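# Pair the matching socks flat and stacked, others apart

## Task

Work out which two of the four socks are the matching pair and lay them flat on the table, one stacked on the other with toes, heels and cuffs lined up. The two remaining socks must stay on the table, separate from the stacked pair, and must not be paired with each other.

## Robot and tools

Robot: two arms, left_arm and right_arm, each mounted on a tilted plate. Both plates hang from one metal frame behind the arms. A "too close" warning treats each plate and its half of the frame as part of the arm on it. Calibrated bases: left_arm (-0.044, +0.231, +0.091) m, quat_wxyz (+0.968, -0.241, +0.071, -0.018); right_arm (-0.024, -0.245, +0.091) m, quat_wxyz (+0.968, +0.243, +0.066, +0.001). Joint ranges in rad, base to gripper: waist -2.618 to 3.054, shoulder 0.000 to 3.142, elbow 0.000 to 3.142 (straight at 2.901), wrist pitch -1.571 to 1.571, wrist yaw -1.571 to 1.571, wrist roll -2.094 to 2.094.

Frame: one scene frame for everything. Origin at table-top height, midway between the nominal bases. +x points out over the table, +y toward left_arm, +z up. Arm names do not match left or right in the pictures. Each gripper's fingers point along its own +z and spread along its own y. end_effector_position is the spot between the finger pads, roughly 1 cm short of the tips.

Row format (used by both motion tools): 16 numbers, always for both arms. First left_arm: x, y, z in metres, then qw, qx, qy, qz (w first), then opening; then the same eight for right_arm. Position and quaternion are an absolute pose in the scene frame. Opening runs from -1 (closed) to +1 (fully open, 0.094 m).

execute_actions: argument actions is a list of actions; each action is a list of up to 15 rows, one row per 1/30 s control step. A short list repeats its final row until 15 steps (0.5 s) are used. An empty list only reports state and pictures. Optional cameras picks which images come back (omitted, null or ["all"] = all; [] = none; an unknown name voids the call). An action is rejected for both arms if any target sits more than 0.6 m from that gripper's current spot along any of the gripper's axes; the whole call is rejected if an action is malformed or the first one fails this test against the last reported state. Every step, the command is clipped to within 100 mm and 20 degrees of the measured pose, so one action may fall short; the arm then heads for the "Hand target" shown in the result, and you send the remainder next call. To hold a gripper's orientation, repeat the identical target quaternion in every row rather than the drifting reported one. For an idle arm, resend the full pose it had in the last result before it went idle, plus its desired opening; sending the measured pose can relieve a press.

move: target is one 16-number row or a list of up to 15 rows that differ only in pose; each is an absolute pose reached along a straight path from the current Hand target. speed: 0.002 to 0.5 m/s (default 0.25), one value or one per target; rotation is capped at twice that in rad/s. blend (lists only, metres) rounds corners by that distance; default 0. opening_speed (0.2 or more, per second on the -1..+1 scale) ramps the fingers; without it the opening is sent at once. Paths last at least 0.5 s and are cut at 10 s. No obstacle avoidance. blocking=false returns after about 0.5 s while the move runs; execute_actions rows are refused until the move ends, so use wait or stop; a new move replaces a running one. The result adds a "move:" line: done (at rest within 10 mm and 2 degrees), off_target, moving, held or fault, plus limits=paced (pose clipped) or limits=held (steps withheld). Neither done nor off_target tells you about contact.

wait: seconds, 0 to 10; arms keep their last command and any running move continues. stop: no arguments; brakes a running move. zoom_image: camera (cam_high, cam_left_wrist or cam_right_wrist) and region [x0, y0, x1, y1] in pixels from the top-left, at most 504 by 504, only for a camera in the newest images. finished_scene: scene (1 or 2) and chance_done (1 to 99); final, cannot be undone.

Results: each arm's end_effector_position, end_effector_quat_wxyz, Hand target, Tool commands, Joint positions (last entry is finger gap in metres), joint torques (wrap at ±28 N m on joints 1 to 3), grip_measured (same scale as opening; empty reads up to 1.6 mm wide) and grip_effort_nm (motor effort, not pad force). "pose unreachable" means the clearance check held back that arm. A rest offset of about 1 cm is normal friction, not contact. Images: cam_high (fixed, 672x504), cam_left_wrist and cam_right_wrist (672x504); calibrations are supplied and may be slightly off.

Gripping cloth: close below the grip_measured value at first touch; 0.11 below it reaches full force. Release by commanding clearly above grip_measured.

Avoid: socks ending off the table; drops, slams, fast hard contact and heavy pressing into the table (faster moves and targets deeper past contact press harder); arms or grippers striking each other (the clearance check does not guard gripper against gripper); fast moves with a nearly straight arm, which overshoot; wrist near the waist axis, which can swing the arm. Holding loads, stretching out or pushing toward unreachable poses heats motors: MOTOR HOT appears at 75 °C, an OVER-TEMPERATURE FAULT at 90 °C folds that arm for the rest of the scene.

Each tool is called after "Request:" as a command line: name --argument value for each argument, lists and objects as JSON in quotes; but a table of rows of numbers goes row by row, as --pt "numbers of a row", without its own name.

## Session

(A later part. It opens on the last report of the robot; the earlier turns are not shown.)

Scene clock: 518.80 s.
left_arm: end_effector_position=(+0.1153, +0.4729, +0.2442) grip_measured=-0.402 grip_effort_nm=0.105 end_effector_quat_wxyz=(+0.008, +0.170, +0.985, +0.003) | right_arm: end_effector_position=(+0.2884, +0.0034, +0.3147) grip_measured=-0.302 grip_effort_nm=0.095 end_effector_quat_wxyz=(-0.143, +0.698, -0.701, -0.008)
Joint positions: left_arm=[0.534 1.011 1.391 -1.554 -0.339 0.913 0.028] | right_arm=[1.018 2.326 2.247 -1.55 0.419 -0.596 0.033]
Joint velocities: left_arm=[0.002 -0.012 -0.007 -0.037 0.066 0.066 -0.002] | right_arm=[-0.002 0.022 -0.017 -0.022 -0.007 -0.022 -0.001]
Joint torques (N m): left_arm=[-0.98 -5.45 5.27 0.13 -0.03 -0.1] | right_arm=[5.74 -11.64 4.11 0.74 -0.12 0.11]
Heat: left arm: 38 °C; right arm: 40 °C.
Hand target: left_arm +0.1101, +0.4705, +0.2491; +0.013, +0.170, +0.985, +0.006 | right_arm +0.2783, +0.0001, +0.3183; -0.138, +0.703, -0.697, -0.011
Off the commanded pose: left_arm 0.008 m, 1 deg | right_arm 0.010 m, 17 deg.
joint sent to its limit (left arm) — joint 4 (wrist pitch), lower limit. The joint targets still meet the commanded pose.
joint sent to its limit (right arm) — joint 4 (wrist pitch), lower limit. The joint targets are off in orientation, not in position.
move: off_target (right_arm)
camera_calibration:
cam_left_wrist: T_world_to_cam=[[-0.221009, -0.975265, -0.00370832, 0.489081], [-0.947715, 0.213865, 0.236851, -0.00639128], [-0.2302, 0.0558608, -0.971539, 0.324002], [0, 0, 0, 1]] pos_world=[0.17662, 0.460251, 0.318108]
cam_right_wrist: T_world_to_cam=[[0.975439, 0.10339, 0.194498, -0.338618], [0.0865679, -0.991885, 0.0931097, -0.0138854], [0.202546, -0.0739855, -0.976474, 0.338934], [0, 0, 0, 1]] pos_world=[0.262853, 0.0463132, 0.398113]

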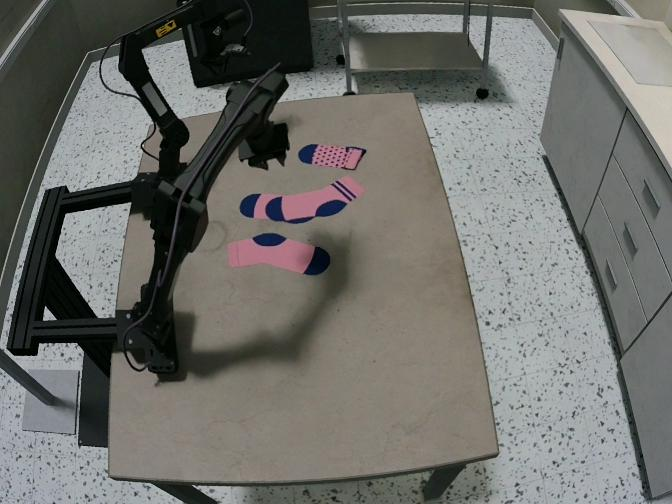

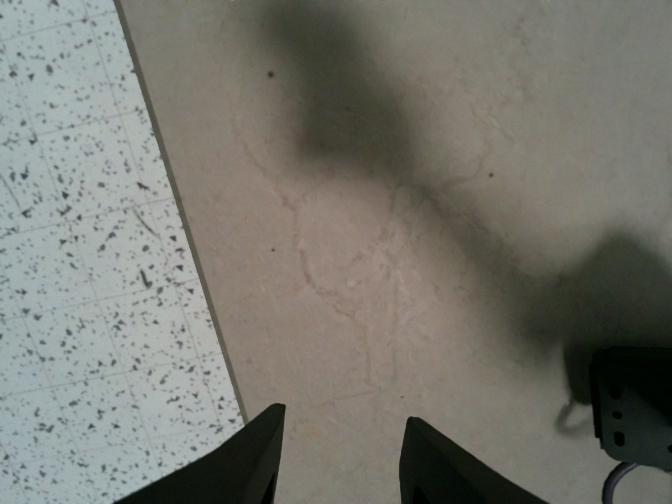

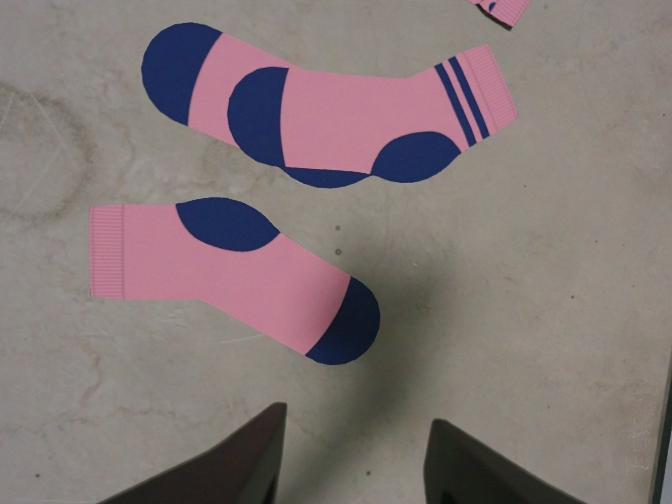

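Request:
move --pt "0.11 0.47 0.25 0 0.17 0.985 0 -0.2 0.25 -0.35 0.28 0 0.1 0.995 0 -0.2" --pt "0.30 0.30 0.22 0 0.45 0.893 0 -0.2 0.16 -0.45 0.2 0 0.1 0.995 0 -0.2" --pt "0.45 0.195 0.12 0 0.537 0.843 0 -0.2 0.16 -0.45 0.2 0 0.1 0.995 0 -0.2" --blend 0.03 --cameras '["cam_high","cam_left_wrist"]'

Request:
zoom_image --camera "cam_high" --region '[200, 150, 400, 270]'

Scene clock: 533.97 s.
left_arm: end_effector_position=(+0.4435, +0.1982, +0.1177) grip_measured=-0.202 grip_effort_nm=0.100 end_effector_quat_wxyz=(-0.007, +0.531, +0.847, +0.005) | right_arm: end_effector_position=(+0.1601, -0.4572, +0.1998) grip_measured=-0.202 grip_effort_nm=0.095 end_effector_quat_wxyz=(-0.012, +0.097, +0.995, -0.017)
Joint positions: left_arm=[-0.272 2.473 2.315 -1.43 -0.522 0.803 0.037] | right_arm=[-0.291 1.076 1.193 -1.418 0.464 -0.149 0.037]
Joint velocities: left_arm=[0.002 -0.017 -0.002 -0.022 -0.066 0.037 -0.001] | right_arm=[0.017 -0.007 -0.017 0.037 -0.022 -0.007 0]
Joint torques (N m): left_arm=[-5.71 -8.72 7.6 0.04 -0.02 0] | right_arm=[0.61 -6.01 4.19 0.55 -0.08 -0.07]
Heat: left arm: 38 °C; right arm: 38 °C.
Hand target: left_arm +0.4432, +0.1926, +0.1186; -0.009, +0.539, +0.842, +0.005 | right_arm +0.1592, -0.4556, +0.1990; -0.004, +0.099, +0.995, -0.015
Off the commanded pose: left_arm 0.008 m, 1 deg | right_arm 0.007 m, 2 deg.
move: done
camera_calibration:
cam_left_wrist: T_world_to_cam=[[-0.841167, -0.540775, -0.00121984, 0.481843], [-0.521132, 0.810006, 0.268908, 0.082296], [-0.144431, 0.226832, -0.963165, 0.21909], [0, 0, 0, 1]] pos_world=[0.47984, 0.144211, 0.189477]
Images, in order (width x height): cam_high 672x504, cam_left_wrist 672x504.

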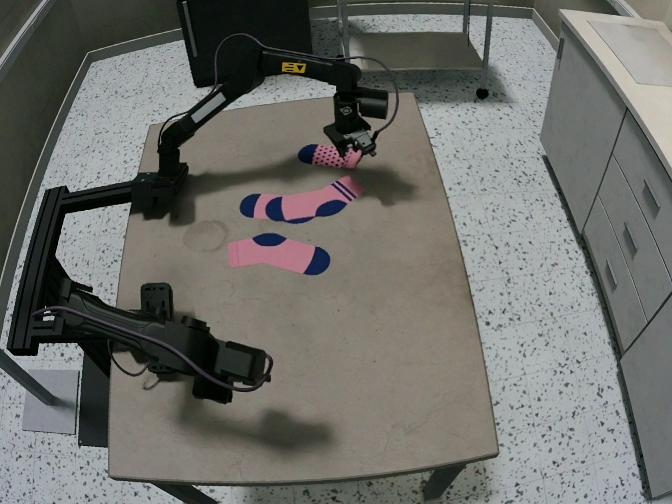

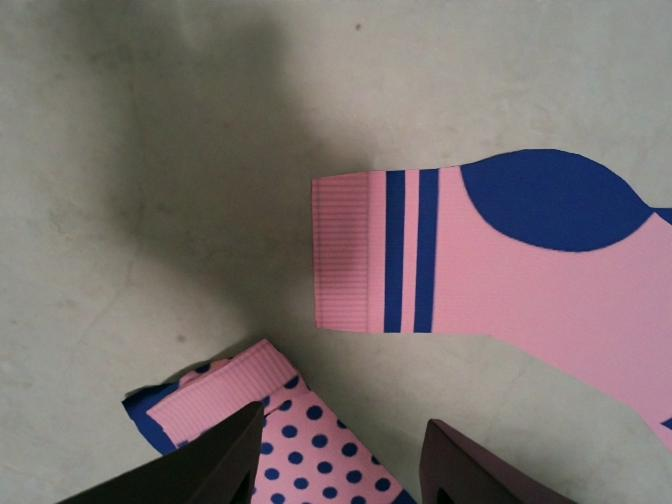

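Scaled by 2.520.

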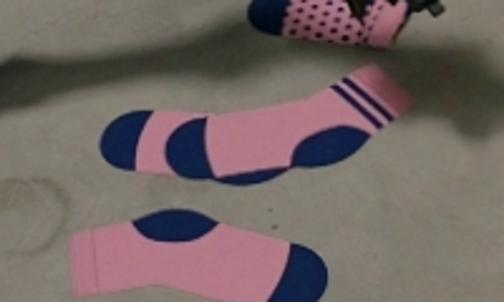

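Request:
move --pt "0.463 0.189 0.03 0 0.49 0.872 0 -0.2 0.16 -0.45 0.2 0 0.1 0.995 0 -0.2" --speed 0.1 --cameras '["cam_left_wrist"]'

Scene clock: 541.00 s.
left_arm: end_effector_position=(+0.4605, +0.1969, +0.0353) grip_measured=-0.202 grip_effort_nm=0.110 end_effector_quat_wxyz=(-0.003, +0.487, +0.874, +0.003) | right_arm: end_effector_position=(+0.1619, -0.4525, +0.1996) grip_measured=-0.202 grip_effort_nm=0.095 end_effector_quat_wxyz=(-0.008, +0.097, +0.995, -0.003)
Joint positions: left_arm=[-0.182 2.564 2.208 -1.173 -0.515 0.807 0.037] | right_arm=[-0.291 1.076 1.193 -1.417 0.436 -0.149 0.037]
Joint velocities: left_arm=[0.007 0.007 -0.007 0.007 0.066 -0.007 0] | right_arm=[0.007 0.002 0.012 -0.051 0.022 -0.051 0]
Joint torques (N m): left_arm=[-5.49 -9.57 4.88 0.4 0.13 0.08] | right_arm=[0.92 -6.22 4.31 0.47 -0.11 0.02]
Heat: left arm: 39 °C; right arm: 37 °C.
Hand target: left_arm +0.4613, +0.1888, +0.0299; +0.001, +0.490, +0.872, -0.001 | right_arm +0.1600, -0.4500, +0.1999; -0.001, +0.100, +0.995, +0.000
Off the commanded pose: left_arm 0.010 m, 1 deg | right_arm 0.003 m, 1 deg.
move: done
camera_calibration:
cam_left_wrist: T_world_to_cam=[[-0.781291, -0.624164, -0.00172651, 0.484223], [-0.602919, 0.753976, 0.260786, 0.163309], [-0.161472, 0.204791, -0.965395, 0.154701], [0, 0, 0, 1]] pos_world=[0.501761, 0.147423, 0.107595]
Images, in order (width x height): cam_left_wrist 672x504.

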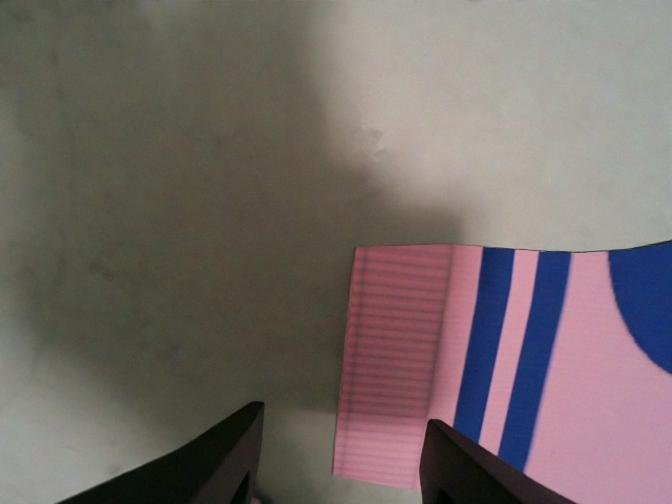

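Request:
move --pt "0.4655 0.1845 0.02 0 0.515 0.857 0 -0.2 0.16 -0.45 0.2 0 0.1 0.995 0 -0.2" --pt "0.4655 0.1845 -0.008 0 0.515 0.857 0 -0.2 0.16 -0.45 0.2 0 0.1 0.995 0 -0.2" --speed 0.06 --cameras '["cam_left_wrist"]'

Scene clock: 547.17 s.
left_arm: end_effector_position=(+0.4645, +0.1926, +0.0097) grip_measured=-0.202 grip_effort_nm=0.100 end_effector_quat_wxyz=(-0.002, +0.516, +0.857, +0.003) | right_arm: end_effector_position=(+0.1619, -0.4524, +0.1996) grip_measured=-0.202 grip_effort_nm=0.095 end_effector_quat_wxyz=(-0.008, +0.097, +0.995, -0.003)
Joint positions: left_arm=[-0.163 2.61 2.201 -1.105 -0.512 0.899 0.037] | right_arm=[-0.291 1.076 1.193 -1.417 0.436 -0.149 0.037]
Joint velocities: left_arm=[0.002 -0.007 -0.017 -0.007 0.022 0.007 0] | right_arm=[-0.027 0.007 -0.007 -0.007 0.007 -0.051 0]
Joint torques (N m): left_arm=[-4.82 -8.54 3.33 0.84 0.04 -0.01] | right_arm=[0.95 -6.24 4.31 0.46 -0.1 0.02]
Heat: left arm: 39 °C; right arm: 36 °C.
Hand target: left_arm +0.4639, +0.1848, -0.0074; +0.000, +0.515, +0.857, +0.000 | right_arm +0.1600, -0.4500, +0.2000; +0.000, +0.100, +0.995, +0.000
Off the commanded pose: left_arm 0.020 m, 0 deg | right_arm 0.003 m, 1 deg.
move: off_target (left_arm)
camera_calibration:
cam_left_wrist: T_world_to_cam=[[-0.822055, -0.569405, -0.00174605, 0.493045], [-0.550577, 0.794084, 0.257479, 0.143671], [-0.145223, 0.212623, -0.966282, 0.122564], [0, 0, 0, 1]] pos_world=[0.502211, 0.140596, 0.0823002]
Images, in order (width x height): cam_left_wrist 672x504.

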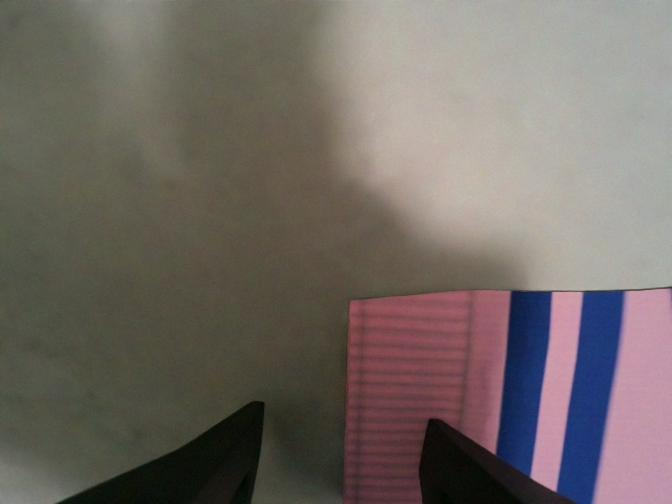

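Request:
move --target '[0.4655,0.1845,-0.008,0,0.515,0.857,0,-1,0.16,-0.45,0.2,0,0.1,0.995,0,-0.2]' --opening_speed 0.6 --cameras '["cam_left_wrist"]'

Request:
move --pt "0.45 0.182 0.08 0 0.515 0.857 0 -1 0.16 -0.45 0.2 0 0.1 0.995 0 -0.2" --speed 0.1

Scene clock: 552.47 s.
left_arm: end_effector_position=(+0.4632, +0.1892, +0.0093) grip_measured=-0.990 grip_effort_nm=-0.554 end_effector_quat_wxyz=(+0.001, +0.517, +0.856, -0.006) | right_arm: end_effector_position=(+0.1619, -0.4524, +0.1996) grip_measured=-0.202 grip_effort_nm=0.095 end_effector_quat_wxyz=(-0.008, +0.097, +0.995, -0.003)
Joint positions: left_arm=[-0.163 2.61 2.199 -1.105 -0.494 0.9 0] | right_arm=[-0.291 1.076 1.193 -1.417 0.436 -0.149 0.037]
Joint velocities: left_arm=[0.002 0.022 -0.017 -0.022 0.022 0.051 0] | right_arm=[0.007 0.002 0.012 -0.007 -0.007 -0.037 0]
Joint torques (N m): left_arm=[-4.94 -8.51 4.1 0.78 -0.1 -0.01] | right_arm=[0.95 -6.24 4.34 0.46 -0.09 0.02]
Heat: left arm: 39 °C; right arm: 36 °C.
Hand target: left_arm +0.4644, +0.1848, -0.0075; +0.000, +0.515, +0.857, +0.000 | right_arm +0.1600, -0.4500, +0.2000; +0.000, +0.100, +0.995, +0.000
Off the commanded pose: left_arm 0.018 m, 1 deg | right_arm 0.003 m, 1 deg.
move: off_target (left_arm)
camera_calibration:
cam_left_wrist: T_world_to_cam=[[-0.823069, -0.567799, 0.0126785, 0.490105], [-0.547768, 0.799533, 0.246368, 0.143519], [-0.150024, 0.195833, -0.969093, 0.128052], [0, 0, 0, 1]] pos_world=[0.501217, 0.138457, 0.0825218]
Images, in order (width x height): cam_left_wrist 672x504.

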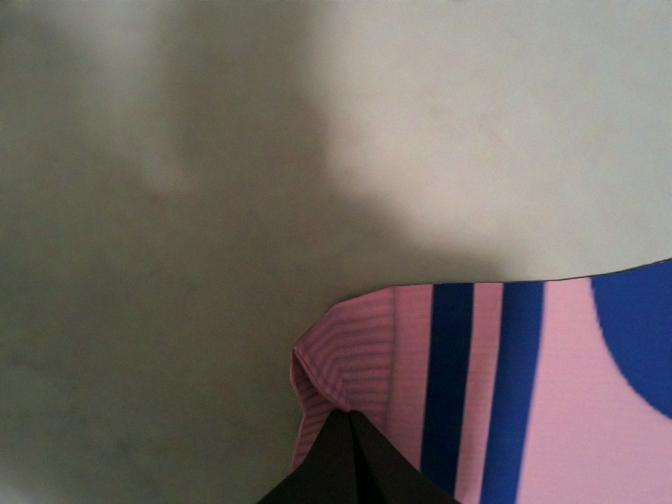

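Scene clock: 554.10 s.
left_arm: end_effector_position=(+0.4414, +0.1829, +0.0488) grip_measured=-0.990 grip_effort_nm=-0.525 end_effector_quat_wxyz=(-0.028, +0.517, +0.855, -0.009) | right_arm: end_effector_position=(+0.1619, -0.4524, +0.1996) grip_measured=-0.202 grip_effort_nm=0.095 end_effector_quat_wxyz=(-0.008, +0.097, +0.995, -0.003)
Joint positions: left_arm=[-0.225 2.565 2.222 -1.273 -0.507 0.799 0] | right_arm=[-0.291 1.076 1.193 -1.417 0.436 -0.149 0.037]
Joint velocities: left_arm=[0.027 -0.002 -0.002 0.051 0.007 -0.007 0.001] | right_arm=[0.002 0.007 -0.002 0.022 -0.022 -0.037 0]
Joint torques (N m): left_arm=[-7.34 -14.12 6.97 -0.03 -0.04 -0.1] | right_arm=[0.95 -6.24 4.33 0.46 -0.1 0.02]
Heat: left arm: 40 °C; right arm: 36 °C.
Hand target: left_arm +0.4502, +0.1824, +0.0792; -0.001, +0.515, +0.857, +0.000 | right_arm +0.1600, -0.4500, +0.2000; +0.000, +0.100, +0.995, +0.000
Off the commanded pose: left_arm 0.032 m, 3 deg | right_arm 0.003 m, 1 deg.
move: off_target (left_arm)
camera_calibration:
cam_left_wrist: T_world_to_cam=[[-0.822451, -0.567334, 0.0413095, 0.466306], [-0.53241, 0.793321, 0.295267, 0.118813], [-0.200287, 0.220849, -0.954521, 0.181241], [0, 0, 0, 1]] pos_world=[0.483072, 0.130268, 0.118654]
cam_right_wrist: T_world_to_cam=[[-0.0675072, -0.997592, -0.0158813, -0.433004], [-0.952693, 0.0597246, 0.29801, 0.158782], [-0.296344, 0.0352478, -0.954431, 0.344153], [0, 0, 0, 1]] pos_world=[0.224027, -0.453575, 0.274275]

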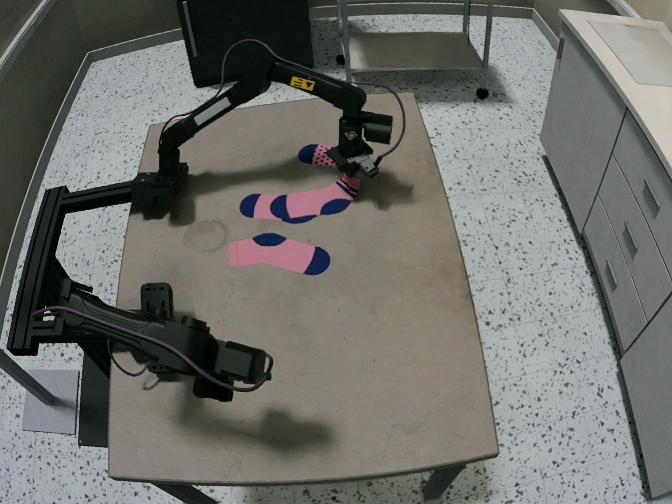

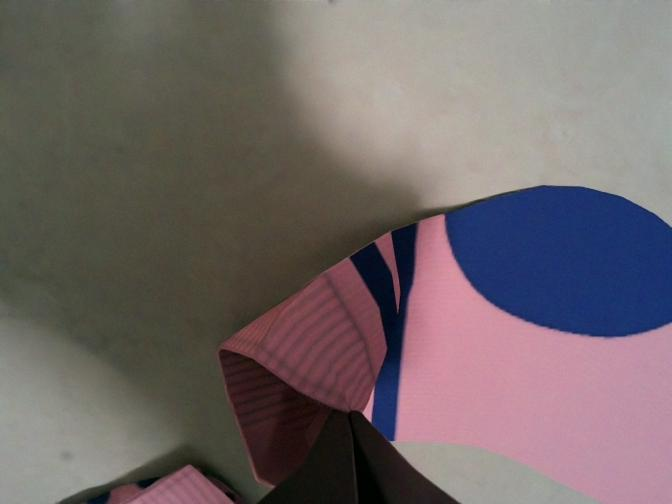

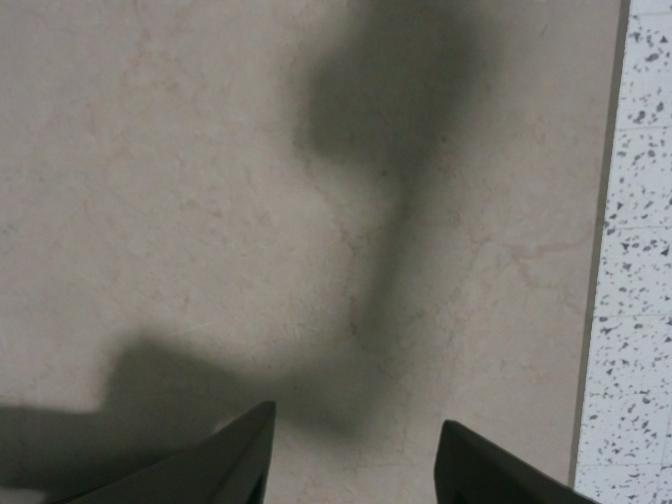

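Request:
move --pt "0.40 0.175 0.16 0 0.56 0.828 0 -1 0.16 -0.45 0.2 0 0.1 0.995 0 -0.2" --pt "0.31 0.17 0.26 0 0.64 0.768 0 -1 0.16 -0.45 0.2 0 0.1 0.995 0 -0.2" --pt "0.22 0.22 0.30 0 0.69 0.724 0 -1 0.16 -0.45 0.2 0 0.1 0.995 0 -0.2" --speed 0.13 --blend 0.03 --cameras '["cam_high","cam_left_wrist"]'

Request:
zoom_image --camera "cam_high" --region '[200, 150, 400, 270]'

Scene clock: 560.37 s.
left_arm: end_effector_position=(+0.2276, +0.2254, +0.2984) grip_measured=-0.990 grip_effort_nm=-0.520 end_effector_quat_wxyz=(+0.115, +0.679, +0.724, +0.016) | right_arm: end_effector_position=(+0.1619, -0.4524, +0.1996) grip_measured=-0.202 grip_effort_nm=0.095 end_effector_quat_wxyz=(-0.008, +0.097, +0.995, -0.003)
Joint positions: left_arm=[-0.723 1.501 1.515 -1.568 -0.485 0.809 0] | right_arm=[-0.291 1.076 1.193 -1.417 0.436 -0.149 0.037]
Joint velocities: left_arm=[-0.022 0.002 -0.012 -0.007 -0.022 0.037 -0.001] | right_arm=[-0.002 0.002 0.032 -0.022 -0.022 -0.022 0]
Joint torques (N m): left_arm=[-3.15 -2.41 4.4 0.66 0.05 0.01] | right_arm=[0.95 -6.26 4.33 0.46 -0.09 0.02]
Heat: left arm: 41 °C; right arm: 36 °C.
Hand target: left_arm +0.2232, +0.2220, +0.3007; +0.120, +0.687, +0.717, +0.012 | right_arm +0.1600, -0.4500, +0.2000; +0.000, +0.100, +0.995, +0.000
Off the commanded pose: left_arm 0.009 m, 13 deg | right_arm 0.003 m, 1 deg.
joint sent to its limit (left arm) — joint 4 (wrist pitch), lower limit. The joint targets are off in position and orientation.
move: off_target (left_arm)
camera_calibration:
cam_left_wrist: T_world_to_cam=[[-0.968141, -0.193273, -0.159214, 0.312894], [-0.208552, 0.97427, 0.085467, -0.154322], [0.138599, 0.115949, -0.983538, 0.322466], [0, 0, 0, 1]] pos_world=[0.226048, 0.173436, 0.380164]
Images, in order (width x height): cam_high 672x504, cam_left_wrist 672x504.

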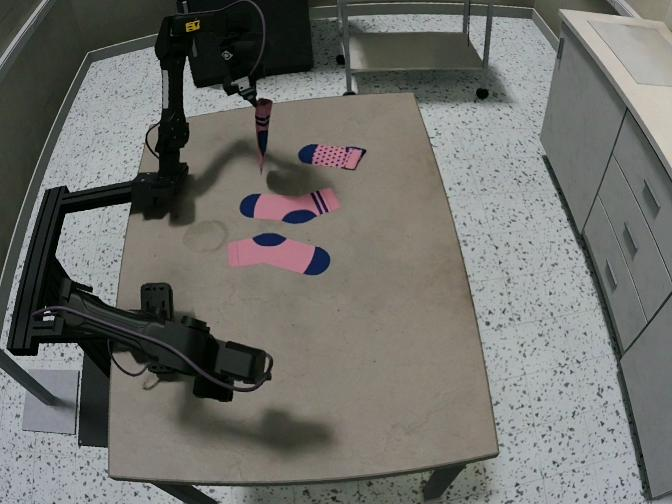

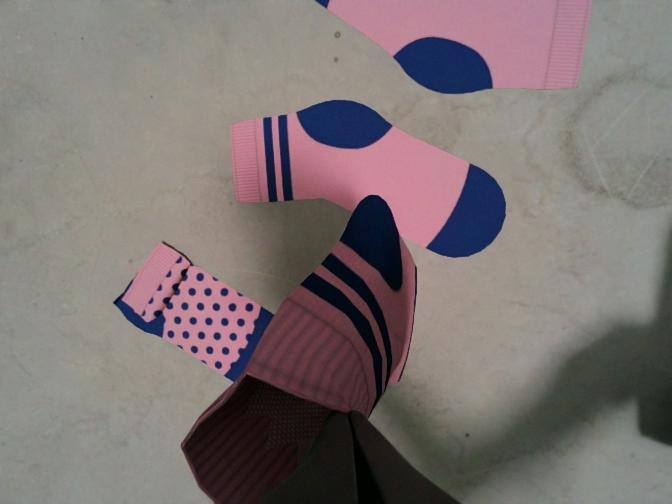

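Scaled by 2.520.

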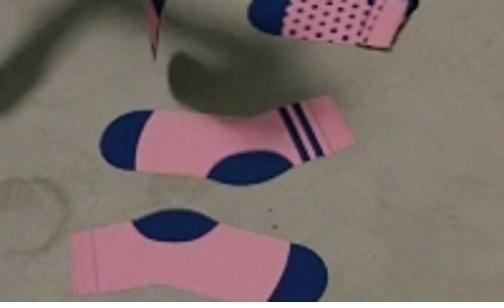

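Request:
move --pt "0.15 0.12 0.30 0 0.616 0.788 0 -1 0.16 -0.45 0.2 0 0.1 0.995 0 -0.2" --pt "0.147 0.105 0.265 0 0.616 0.788 0 -1 0.16 -0.45 0.2 0 0.1 0.995 0 -0.2" --speed 0.1 --blend 0.01 --cameras '["cam_high","cam_left_wrist"]'

Request:
zoom_image --camera "cam_high" --region '[200, 150, 360, 270]'

Scene clock: 572.87 s.
left_arm: end_effector_position=(+0.1468, +0.1083, +0.2649) grip_measured=-0.990 grip_effort_nm=-0.530 end_effector_quat_wxyz=(+0.014, +0.616, +0.788, +0.002) | right_arm: end_effector_position=(+0.1619, -0.4524, +0.1996) grip_measured=-0.202 grip_effort_nm=0.095 end_effector_quat_wxyz=(-0.008, +0.097, +0.995, -0.003)
Joint positions: left_arm=[-1.075 1.814 1.451 -1.568 -0.359 0.157 0] | right_arm=[-0.291 1.076 1.193 -1.417 0.436 -0.149 0.037]
Joint velocities: left_arm=[0.022 0.007 -0.012 -0.007 0.007 -0.007 -0.001] | right_arm=[-0.022 0.007 0.012 -0.037 0.037 0.022 0]
Joint torques (N m): left_arm=[-2.03 -3.52 5.09 0.34 0.02 -0.07] | right_arm=[0.95 -6.24 4.31 0.47 -0.09 0.02]
Heat: left arm: 39 °C; right arm: 36 °C.
Hand target: left_arm +0.1453, +0.1086, +0.2643; +0.010, +0.614, +0.789, +0.000 | right_arm +0.1600, -0.4500, +0.2000; +0.000, +0.100, +0.995, +0.000
Off the commanded pose: left_arm 0.003 m, 2 deg | right_arm 0.003 m, 1 deg.
joint sent to its limit (left arm) — joint 4 (wrist pitch), lower limit. The joint targets are off in position, not in orientation.
move: done
camera_calibration:
cam_left_wrist: T_world_to_cam=[[-0.934454, -0.355774, -0.0148416, 0.18114], [-0.349391, 0.908053, 0.23101, -0.064847], [-0.0687104, 0.221054, -0.972838, 0.330535], [0, 0, 0, 1]] pos_world=[0.169321, 0.050263, 0.339226]
Images, in order (width x height): cam_high 672x504, cam_left_wrist 672x504.

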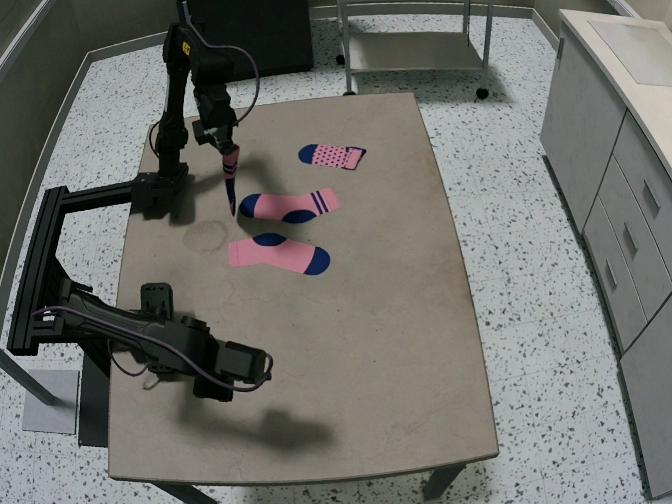

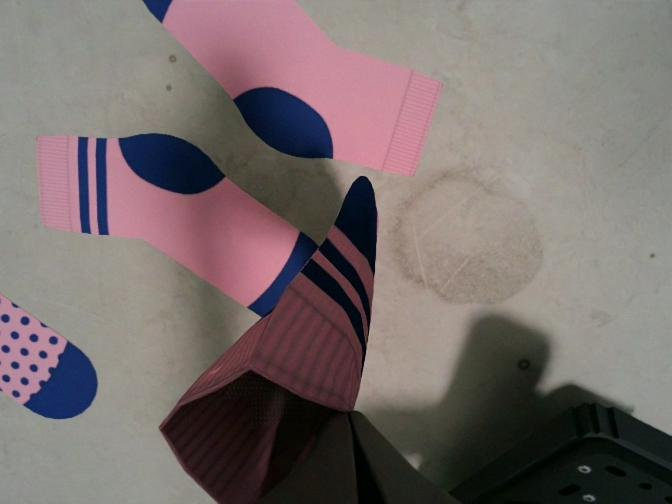

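Scaled by 3.150.

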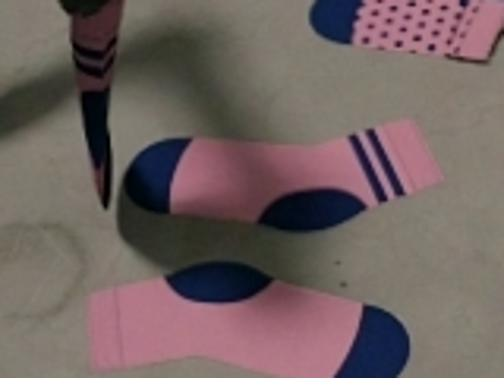

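Request:
move --pt "0.163 0.117 0.26 0 0.616 0.788 0 -1 0.16 -0.45 0.2 0 0.1 0.995 0 -0.2" --pt "0.165 0.118 0.235 0 0.616 0.788 0 -1 0.16 -0.45 0.2 0 0.1 0.995 0 -0.2" --speed 0.1 --cameras '["cam_high","cam_left_wrist"]'

Request:
zoom_image --camera "cam_high" --region '[200, 150, 360, 270]'

Scene clock: 579.30 s.
left_arm: end_effector_position=(+0.1614, +0.1200, +0.2344) grip_measured=-0.990 grip_effort_nm=-0.525 end_effector_quat_wxyz=(-0.011, +0.618, +0.786, +0.000) | right_arm: end_effector_position=(+0.1619, -0.4524, +0.1996) grip_measured=-0.202 grip_effort_nm=0.095 end_effector_quat_wxyz=(-0.008, +0.097, +0.995, -0.003)
Joint positions: left_arm=[-0.971 1.814 1.368 -1.494 -0.372 0.25 0] | right_arm=[-0.291 1.076 1.193 -1.417 0.436 -0.149 0.037]
Joint velocities: left_arm=[0.002 0.007 -0.007 -0.066 0.007 -0.095 -0.001] | right_arm=[0.012 -0.002 -0.017 -0.081 -0.022 -0.037 -0.001]
Joint torques (N m): left_arm=[-2.18 -4.45 4.79 0.38 -0.07 -0.02] | right_arm=[0.95 -6.26 4.31 0.46 -0.09 0.02]
Heat: left arm: 39 °C; right arm: 35 °C.
Hand target: left_arm +0.1647, +0.1179, +0.2352; +0.000, +0.616, +0.788, -0.001 | right_arm +0.1600, -0.4500, +0.2000; +0.000, +0.100, +0.995, +0.000
Off the commanded pose: left_arm 0.004 m, 1 deg | right_arm 0.003 m, 1 deg.
move: done
camera_calibration:
cam_left_wrist: T_world_to_cam=[[-0.936559, -0.350261, 0.0132163, 0.19163], [-0.333809, 0.902799, 0.271157, -0.0746914], [-0.106907, 0.249543, -0.962444, 0.299583], [0, 0, 0, 1]] pos_world=[0.186568, 0.0597932, 0.306052]
Images, in order (width x height): cam_high 672x504, cam_left_wrist 672x504.

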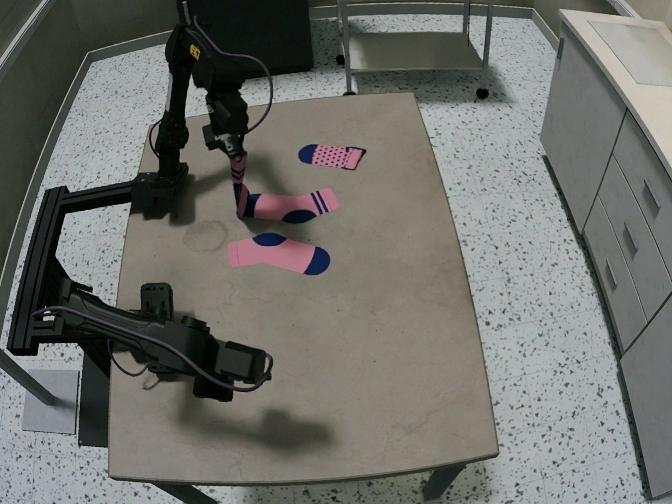

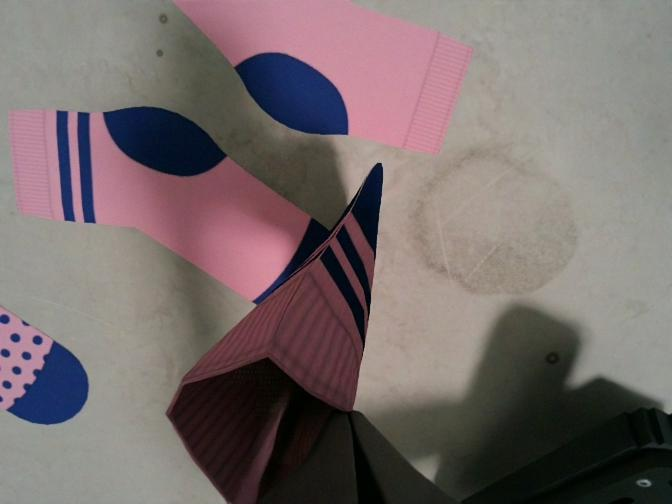

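Scaled by 3.150.

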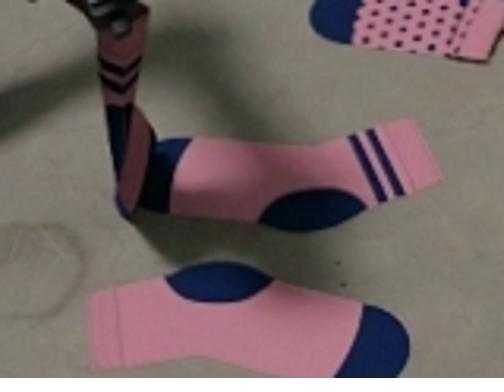

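Request:
move --pt "0.235 0.130 0.215 0 0.616 0.788 0 -1 0.16 -0.45 0.2 0 0.1 0.995 0 -0.2" --pt "0.305 0.143 0.165 0 0.616 0.788 0 -1 0.16 -0.45 0.2 0 0.1 0.995 0 -0.2" --pt "0.355 0.148 0.095 0 0.616 0.788 0 -1 0.16 -0.45 0.2 0 0.1 0.995 0 -0.2" --pt "0.378 0.149 0.035 0 0.616 0.788 0 -1 0.16 -0.45 0.2 0 0.1 0.995 0 -0.2" --speed 0.12 --blend 0.02 --cameras '["cam_high","cam_left_wrist"]'

Request:
zoom_image --camera "cam_high" --region '[200, 150, 360, 270]'

Scene clock: 587.07 s.
left_arm: end_effector_position=(+0.3663, +0.1503, +0.0337) grip_measured=-0.990 grip_effort_nm=-0.525 end_effector_quat_wxyz=(-0.008, +0.618, +0.786, -0.012) | right_arm: end_effector_position=(+0.1619, -0.4524, +0.1996) grip_measured=-0.202 grip_effort_nm=0.095 end_effector_quat_wxyz=(-0.008, +0.097, +0.995, -0.003)
Joint positions: left_arm=[-0.307 2.315 1.606 -0.911 -0.489 0.971 0] | right_arm=[-0.291 1.076 1.193 -1.417 0.436 -0.149 0.037]
Joint velocities: left_arm=[0.002 -0.007 -0.002 0.066 0.007 -0.007 0.001] | right_arm=[0.002 -0.002 0.007 0.037 -0.037 -0.007 -0.001]
Joint torques (N m): left_arm=[-4.71 -7.77 6.82 0.36 0 0.05] | right_arm=[0.94 -6.24 4.33 0.46 -0.09 0.02]
Heat: left arm: 38 °C; right arm: 35 °C.
Hand target: left_arm +0.3751, +0.1452, +0.0341; +0.004, +0.617, +0.787, -0.008 | right_arm +0.1600, -0.4500, +0.2000; +0.000, +0.100, +0.995, +0.000
Off the commanded pose: left_arm 0.012 m, 2 deg | right_arm 0.003 m, 1 deg.
move: off_target (left_arm)
camera_calibration:
cam_left_wrist: T_world_to_cam=[[-0.9365, -0.349233, 0.0316801, 0.39592], [-0.33054, 0.909304, 0.252802, 0.0192531], [-0.117094, 0.226278, -0.966999, 0.12806], [0, 0, 0, 1]] pos_world=[0.392138, 0.0917845, 0.106424]
Images, in order (width x height): cam_high 672x504, cam_left_wrist 672x504.

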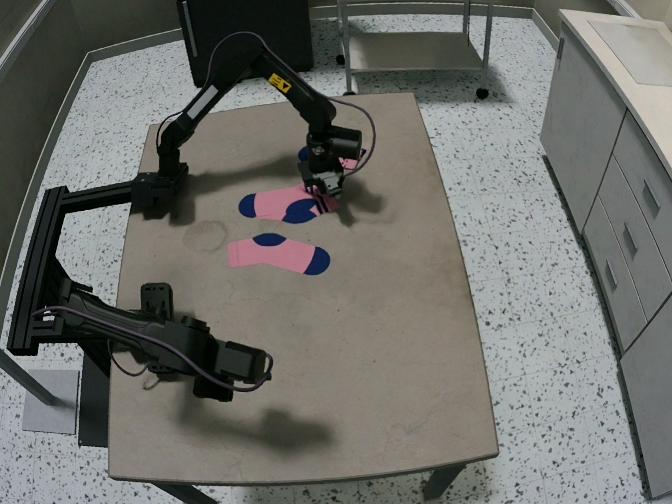

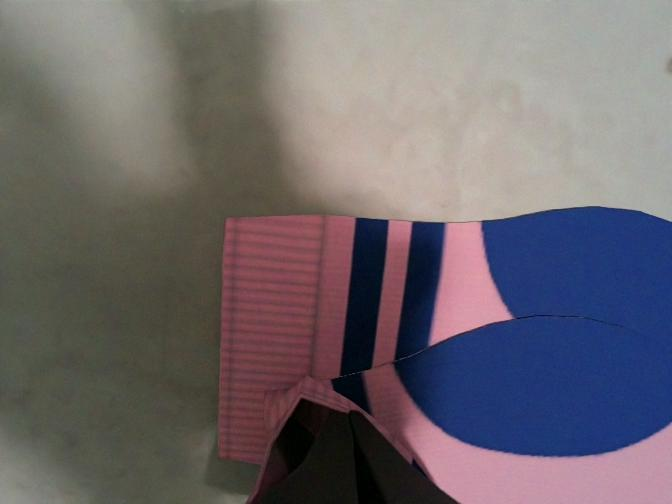

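Scaled by 3.150.

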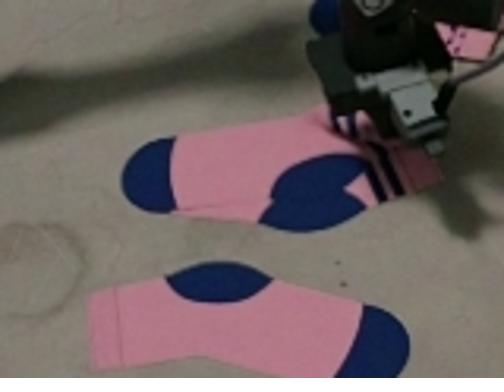

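Request:
move --pt "0.385 0.144 0.05 0 0.616 0.788 0 -1 0.16 -0.45 0.2 0 0.1 0.995 0 -0.2" --pt "0.399 0.134 0.014 0 0.616 0.788 0 -1 0.16 -0.45 0.2 0 0.1 0.995 0 -0.2" --speed 0.08 --cameras '["cam_high","cam_left_wrist"]'

Request:
zoom_image --camera "cam_high" --region '[200, 150, 360, 270]'

Scene clock: 593.43 s.
left_arm: end_effector_position=(+0.3904, +0.1374, +0.0151) grip_measured=-0.990 grip_effort_nm=-0.525 end_effector_quat_wxyz=(-0.010, +0.618, +0.786, -0.004) | right_arm: end_effector_position=(+0.1620, -0.4524, +0.1996) grip_measured=-0.202 grip_effort_nm=0.090 end_effector_quat_wxyz=(-0.008, +0.097, +0.995, -0.003)
Joint positions: left_arm=[-0.3 2.445 1.757 -0.926 -0.506 0.98 0] | right_arm=[-0.291 1.076 1.193 -1.417 0.435 -0.149 0.037]
Joint velocities: left_arm=[-0.007 0.002 -0.017 -0.081 -0.022 0.022 -0.001] | right_arm=[-0.007 0.002 -0.007 0.051 0.022 0.037 0]
Joint torques (N m): left_arm=[-4.86 -8.32 6.69 0.43 -0.06 0.07] | right_arm=[0.95 -6.24 4.33 0.47 -0.09 0.02]
Heat: left arm: 39 °C; right arm: 35 °C.
Hand target: left_arm +0.3986, +0.1338, +0.0137; +0.000, +0.616, +0.788, +0.000 | right_arm +0.1600, -0.4500, +0.2000; +0.000, +0.100, +0.995, +0.000
Off the commanded pose: left_arm 0.009 m, 1 deg | right_arm 0.003 m, 1 deg.
move: done
camera_calibration:
cam_left_wrist: T_world_to_cam=[[-0.936681, -0.349638, 0.0195633, 0.414947], [-0.332477, 0.905468, 0.263792, 0.0447661], [-0.109946, 0.240584, -0.964381, 0.111118], [0, 0, 0, 1]] pos_world=[0.415774, 0.0778134, 0.0872339]
Images, in order (width x height): cam_high 672x504, cam_left_wrist 672x504.

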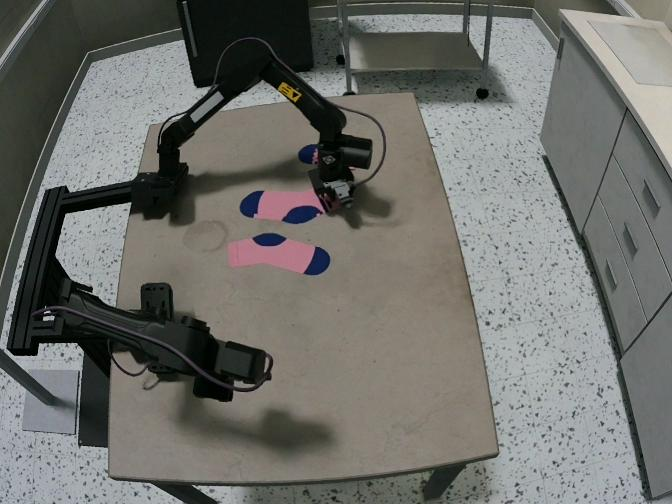

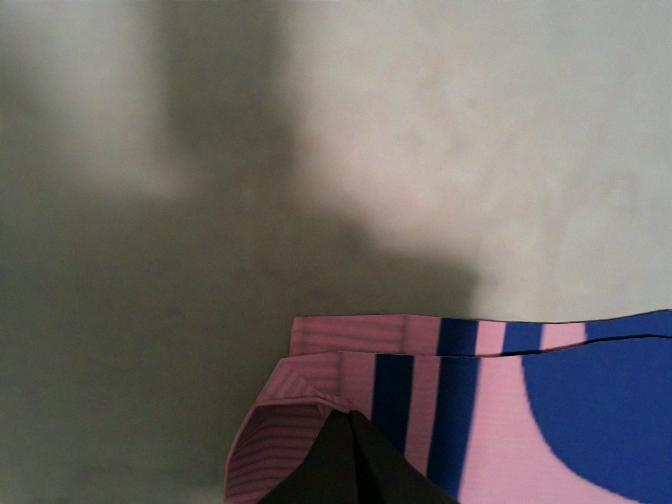

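Scaled by 3.150.

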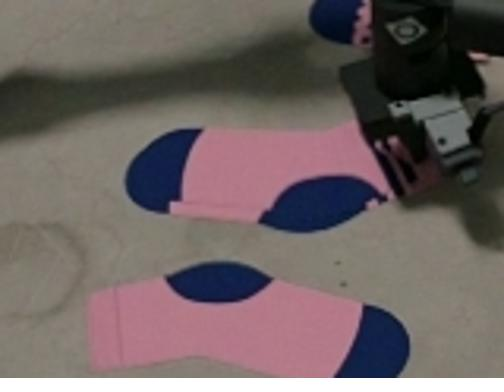

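Request:
move --pt "0.355 0.140 0.095 0 0.616 0.788 0 -1 0.16 -0.45 0.2 0 0.1 0.995 0 -0.2" --pt "0.305 0.135 0.17 0 0.616 0.788 0 -1 0.16 -0.45 0.2 0 0.1 0.995 0 -0.2" --pt "0.235 0.122 0.225 0 0.616 0.788 0 -1 0.16 -0.45 0.2 0 0.1 0.995 0 -0.2" --pt "0.165 0.11 0.25 0 0.616 0.788 0 -1 0.16 -0.45 0.2 0 0.1 0.995 0 -0.2" --speed 0.13 --blend 0.02 --cameras '["cam_high","cam_left_wrist"]'

Request:
zoom_image --camera "cam_high" --region '[200, 150, 360, 270]'

Scene clock: 602.43 s.
left_arm: end_effector_position=(+0.1728, +0.1098, +0.2437) grip_measured=-0.990 grip_effort_nm=-0.525 end_effector_quat_wxyz=(-0.010, +0.614, +0.789, +0.012) | right_arm: end_effector_position=(+0.1620, -0.4524, +0.1996) grip_measured=-0.202 grip_effort_nm=0.095 end_effector_quat_wxyz=(-0.008, +0.097, +0.995, -0.003)
Joint positions: left_arm=[-0.978 1.881 1.467 -1.537 -0.392 0.228 0] | right_arm=[-0.291 1.076 1.193 -1.417 0.435 -0.149 0.037]
Joint velocities: left_arm=[0.012 -0.017 0.007 0.037 0.037 -0.007 -0.001] | right_arm=[-0.027 0.007 -0.017 0.007 -0.022 0.007 0]
Joint torques (N m): left_arm=[-3.52 -6.57 4.88 0.08 0.06 -0.07] | right_arm=[0.95 -6.26 4.33 0.46 -0.09 0.02]
Heat: left arm: 40 °C; right arm: 35 °C.
Hand target: left_arm +0.1680, +0.1137, +0.2507; -0.005, +0.615, +0.789, +0.008 | right_arm +0.1600, -0.4500, +0.2000; +0.000, +0.100, +0.995, +0.000
Off the commanded pose: left_arm 0.010 m, 2 deg | right_arm 0.003 m, 1 deg.
move: done
camera_calibration:
cam_left_wrist: T_world_to_cam=[[-0.932836, -0.3602, -0.00853073, 0.20429], [-0.347865, 0.894219, 0.281712, -0.063389], [-0.0938444, 0.265758, -0.959461, 0.30753], [0, 0, 0, 1]] pos_world=[0.197379, 0.0485405, 0.314663]
Images, in order (width x height): cam_high 672x504, cam_left_wrist 672x504.

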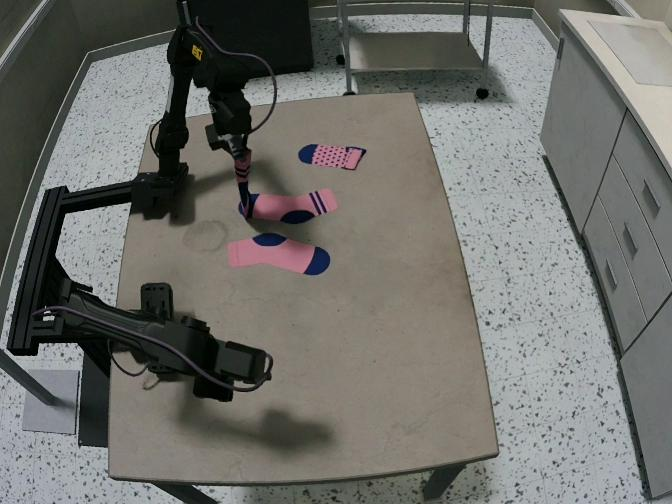

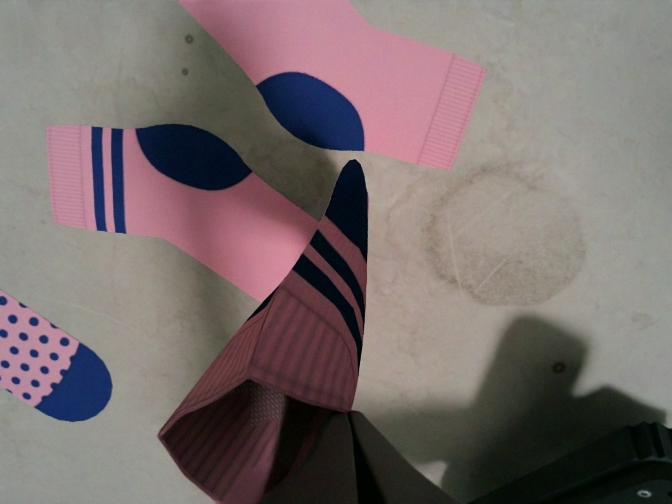

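Scaled by 3.150.

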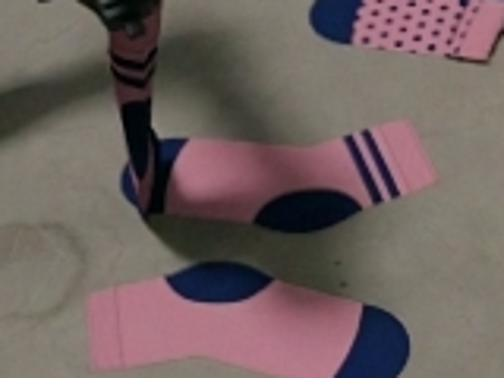

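Request:
move --pt "0.160 0.114 0.262 0 0.616 0.788 0 -1 0.16 -0.45 0.2 0 0.1 0.995 0 -0.2" --pt "0.162 0.114 0.236 0 0.616 0.788 0 -1 0.16 -0.45 0.2 0 0.1 0.995 0 -0.2" --pt "0.235 0.118 0.215 0 0.616 0.788 0 -1 0.16 -0.45 0.2 0 0.1 0.995 0 -0.2" --pt "0.305 0.123 0.165 0 0.616 0.788 0 -1 0.16 -0.45 0.2 0 0.1 0.995 0 -0.2" --pt "0.353 0.126 0.095 0 0.616 0.788 0 -1 0.16 -0.45 0.2 0 0.1 0.995 0 -0.2" --pt "0.379 0.127 0.02 0 0.616 0.788 0 -1 0.16 -0.45 0.2 0 0.1 0.995 0 -0.2" --speed 0.12 --blend '[0.003,0.003,0.02,0.02,0.02,0]' --cameras '["cam_high","cam_left_wrist"]'

Request:
zoom_image --camera "cam_high" --region '[200, 150, 360, 270]'

Scene clock: 612.13 s.
left_arm: end_effector_position=(+0.3674, +0.1292, +0.0192) grip_measured=-0.990 grip_effort_nm=-0.525 end_effector_quat_wxyz=(-0.008, +0.618, +0.786, -0.012) | right_arm: end_effector_position=(+0.1620, -0.4524, +0.1996) grip_measured=-0.202 grip_effort_nm=0.095 end_effector_quat_wxyz=(-0.008, +0.097, +0.995, -0.003)
Joint positions: left_arm=[-0.33 2.387 1.637 -0.881 -0.488 0.945 0] | right_arm=[-0.291 1.076 1.193 -1.417 0.435 -0.149 0.037]
Joint velocities: left_arm=[-0.002 0.007 -0.002 0.081 0.007 -0.037 0.001] | right_arm=[-0.007 -0.007 0.002 0.022 0.007 -0.081 0]
Joint torques (N m): left_arm=[-4.97 -8.01 6.71 0.45 0 0.05] | right_arm=[0.94 -6.24 4.34 0.46 -0.09 0.02]
Heat: left arm: 40 °C; right arm: 35 °C.
Hand target: left_arm +0.3758, +0.1238, +0.0194; +0.004, +0.617, +0.787, -0.008 | right_arm +0.1600, -0.4500, +0.2000; +0.000, +0.100, +0.995, +0.000
Off the commanded pose: left_arm 0.012 m, 2 deg | right_arm 0.003 m, 1 deg.
move: off_target (left_arm)
camera_calibration:
cam_left_wrist: T_world_to_cam=[[-0.936243, -0.350006, 0.0307413, 0.39015], [-0.331519, 0.908984, 0.252674, 0.0428352], [-0.116381, 0.226372, -0.967063, 0.118691], [0, 0, 0, 1]] pos_world=[0.393289, 0.0707501, 0.0919645]
Images, in order (width x height): cam_high 672x504, cam_left_wrist 672x504.

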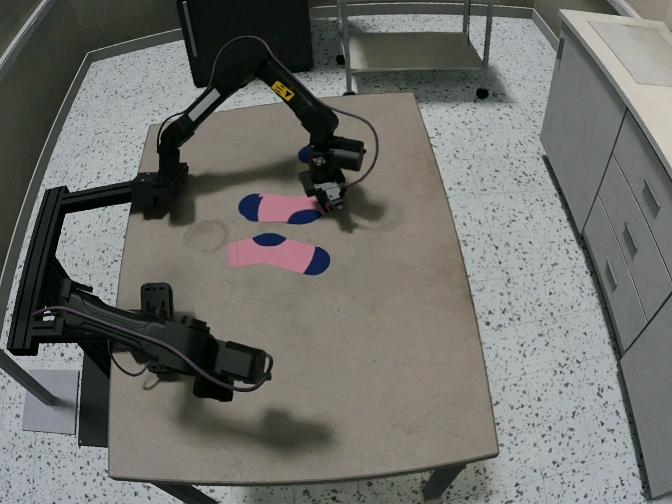

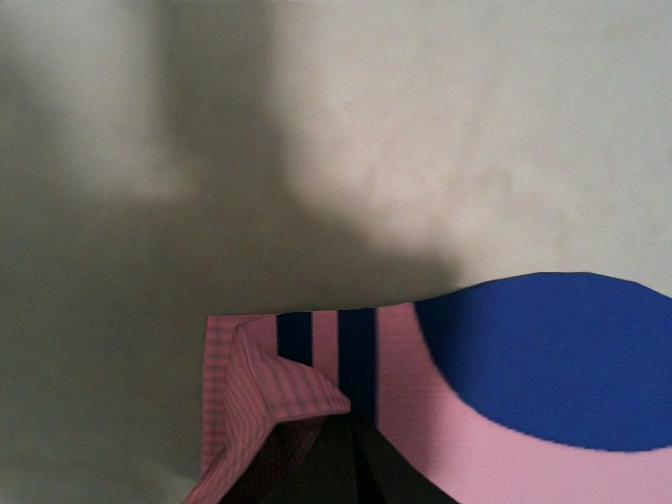

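Scaled by 3.150.

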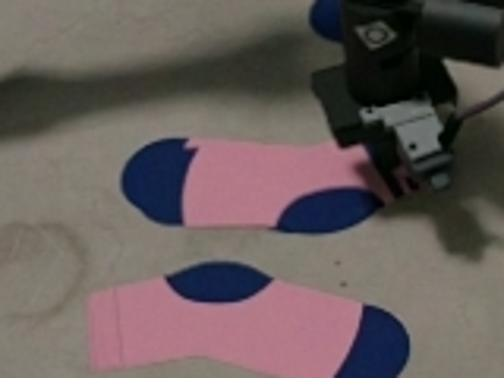

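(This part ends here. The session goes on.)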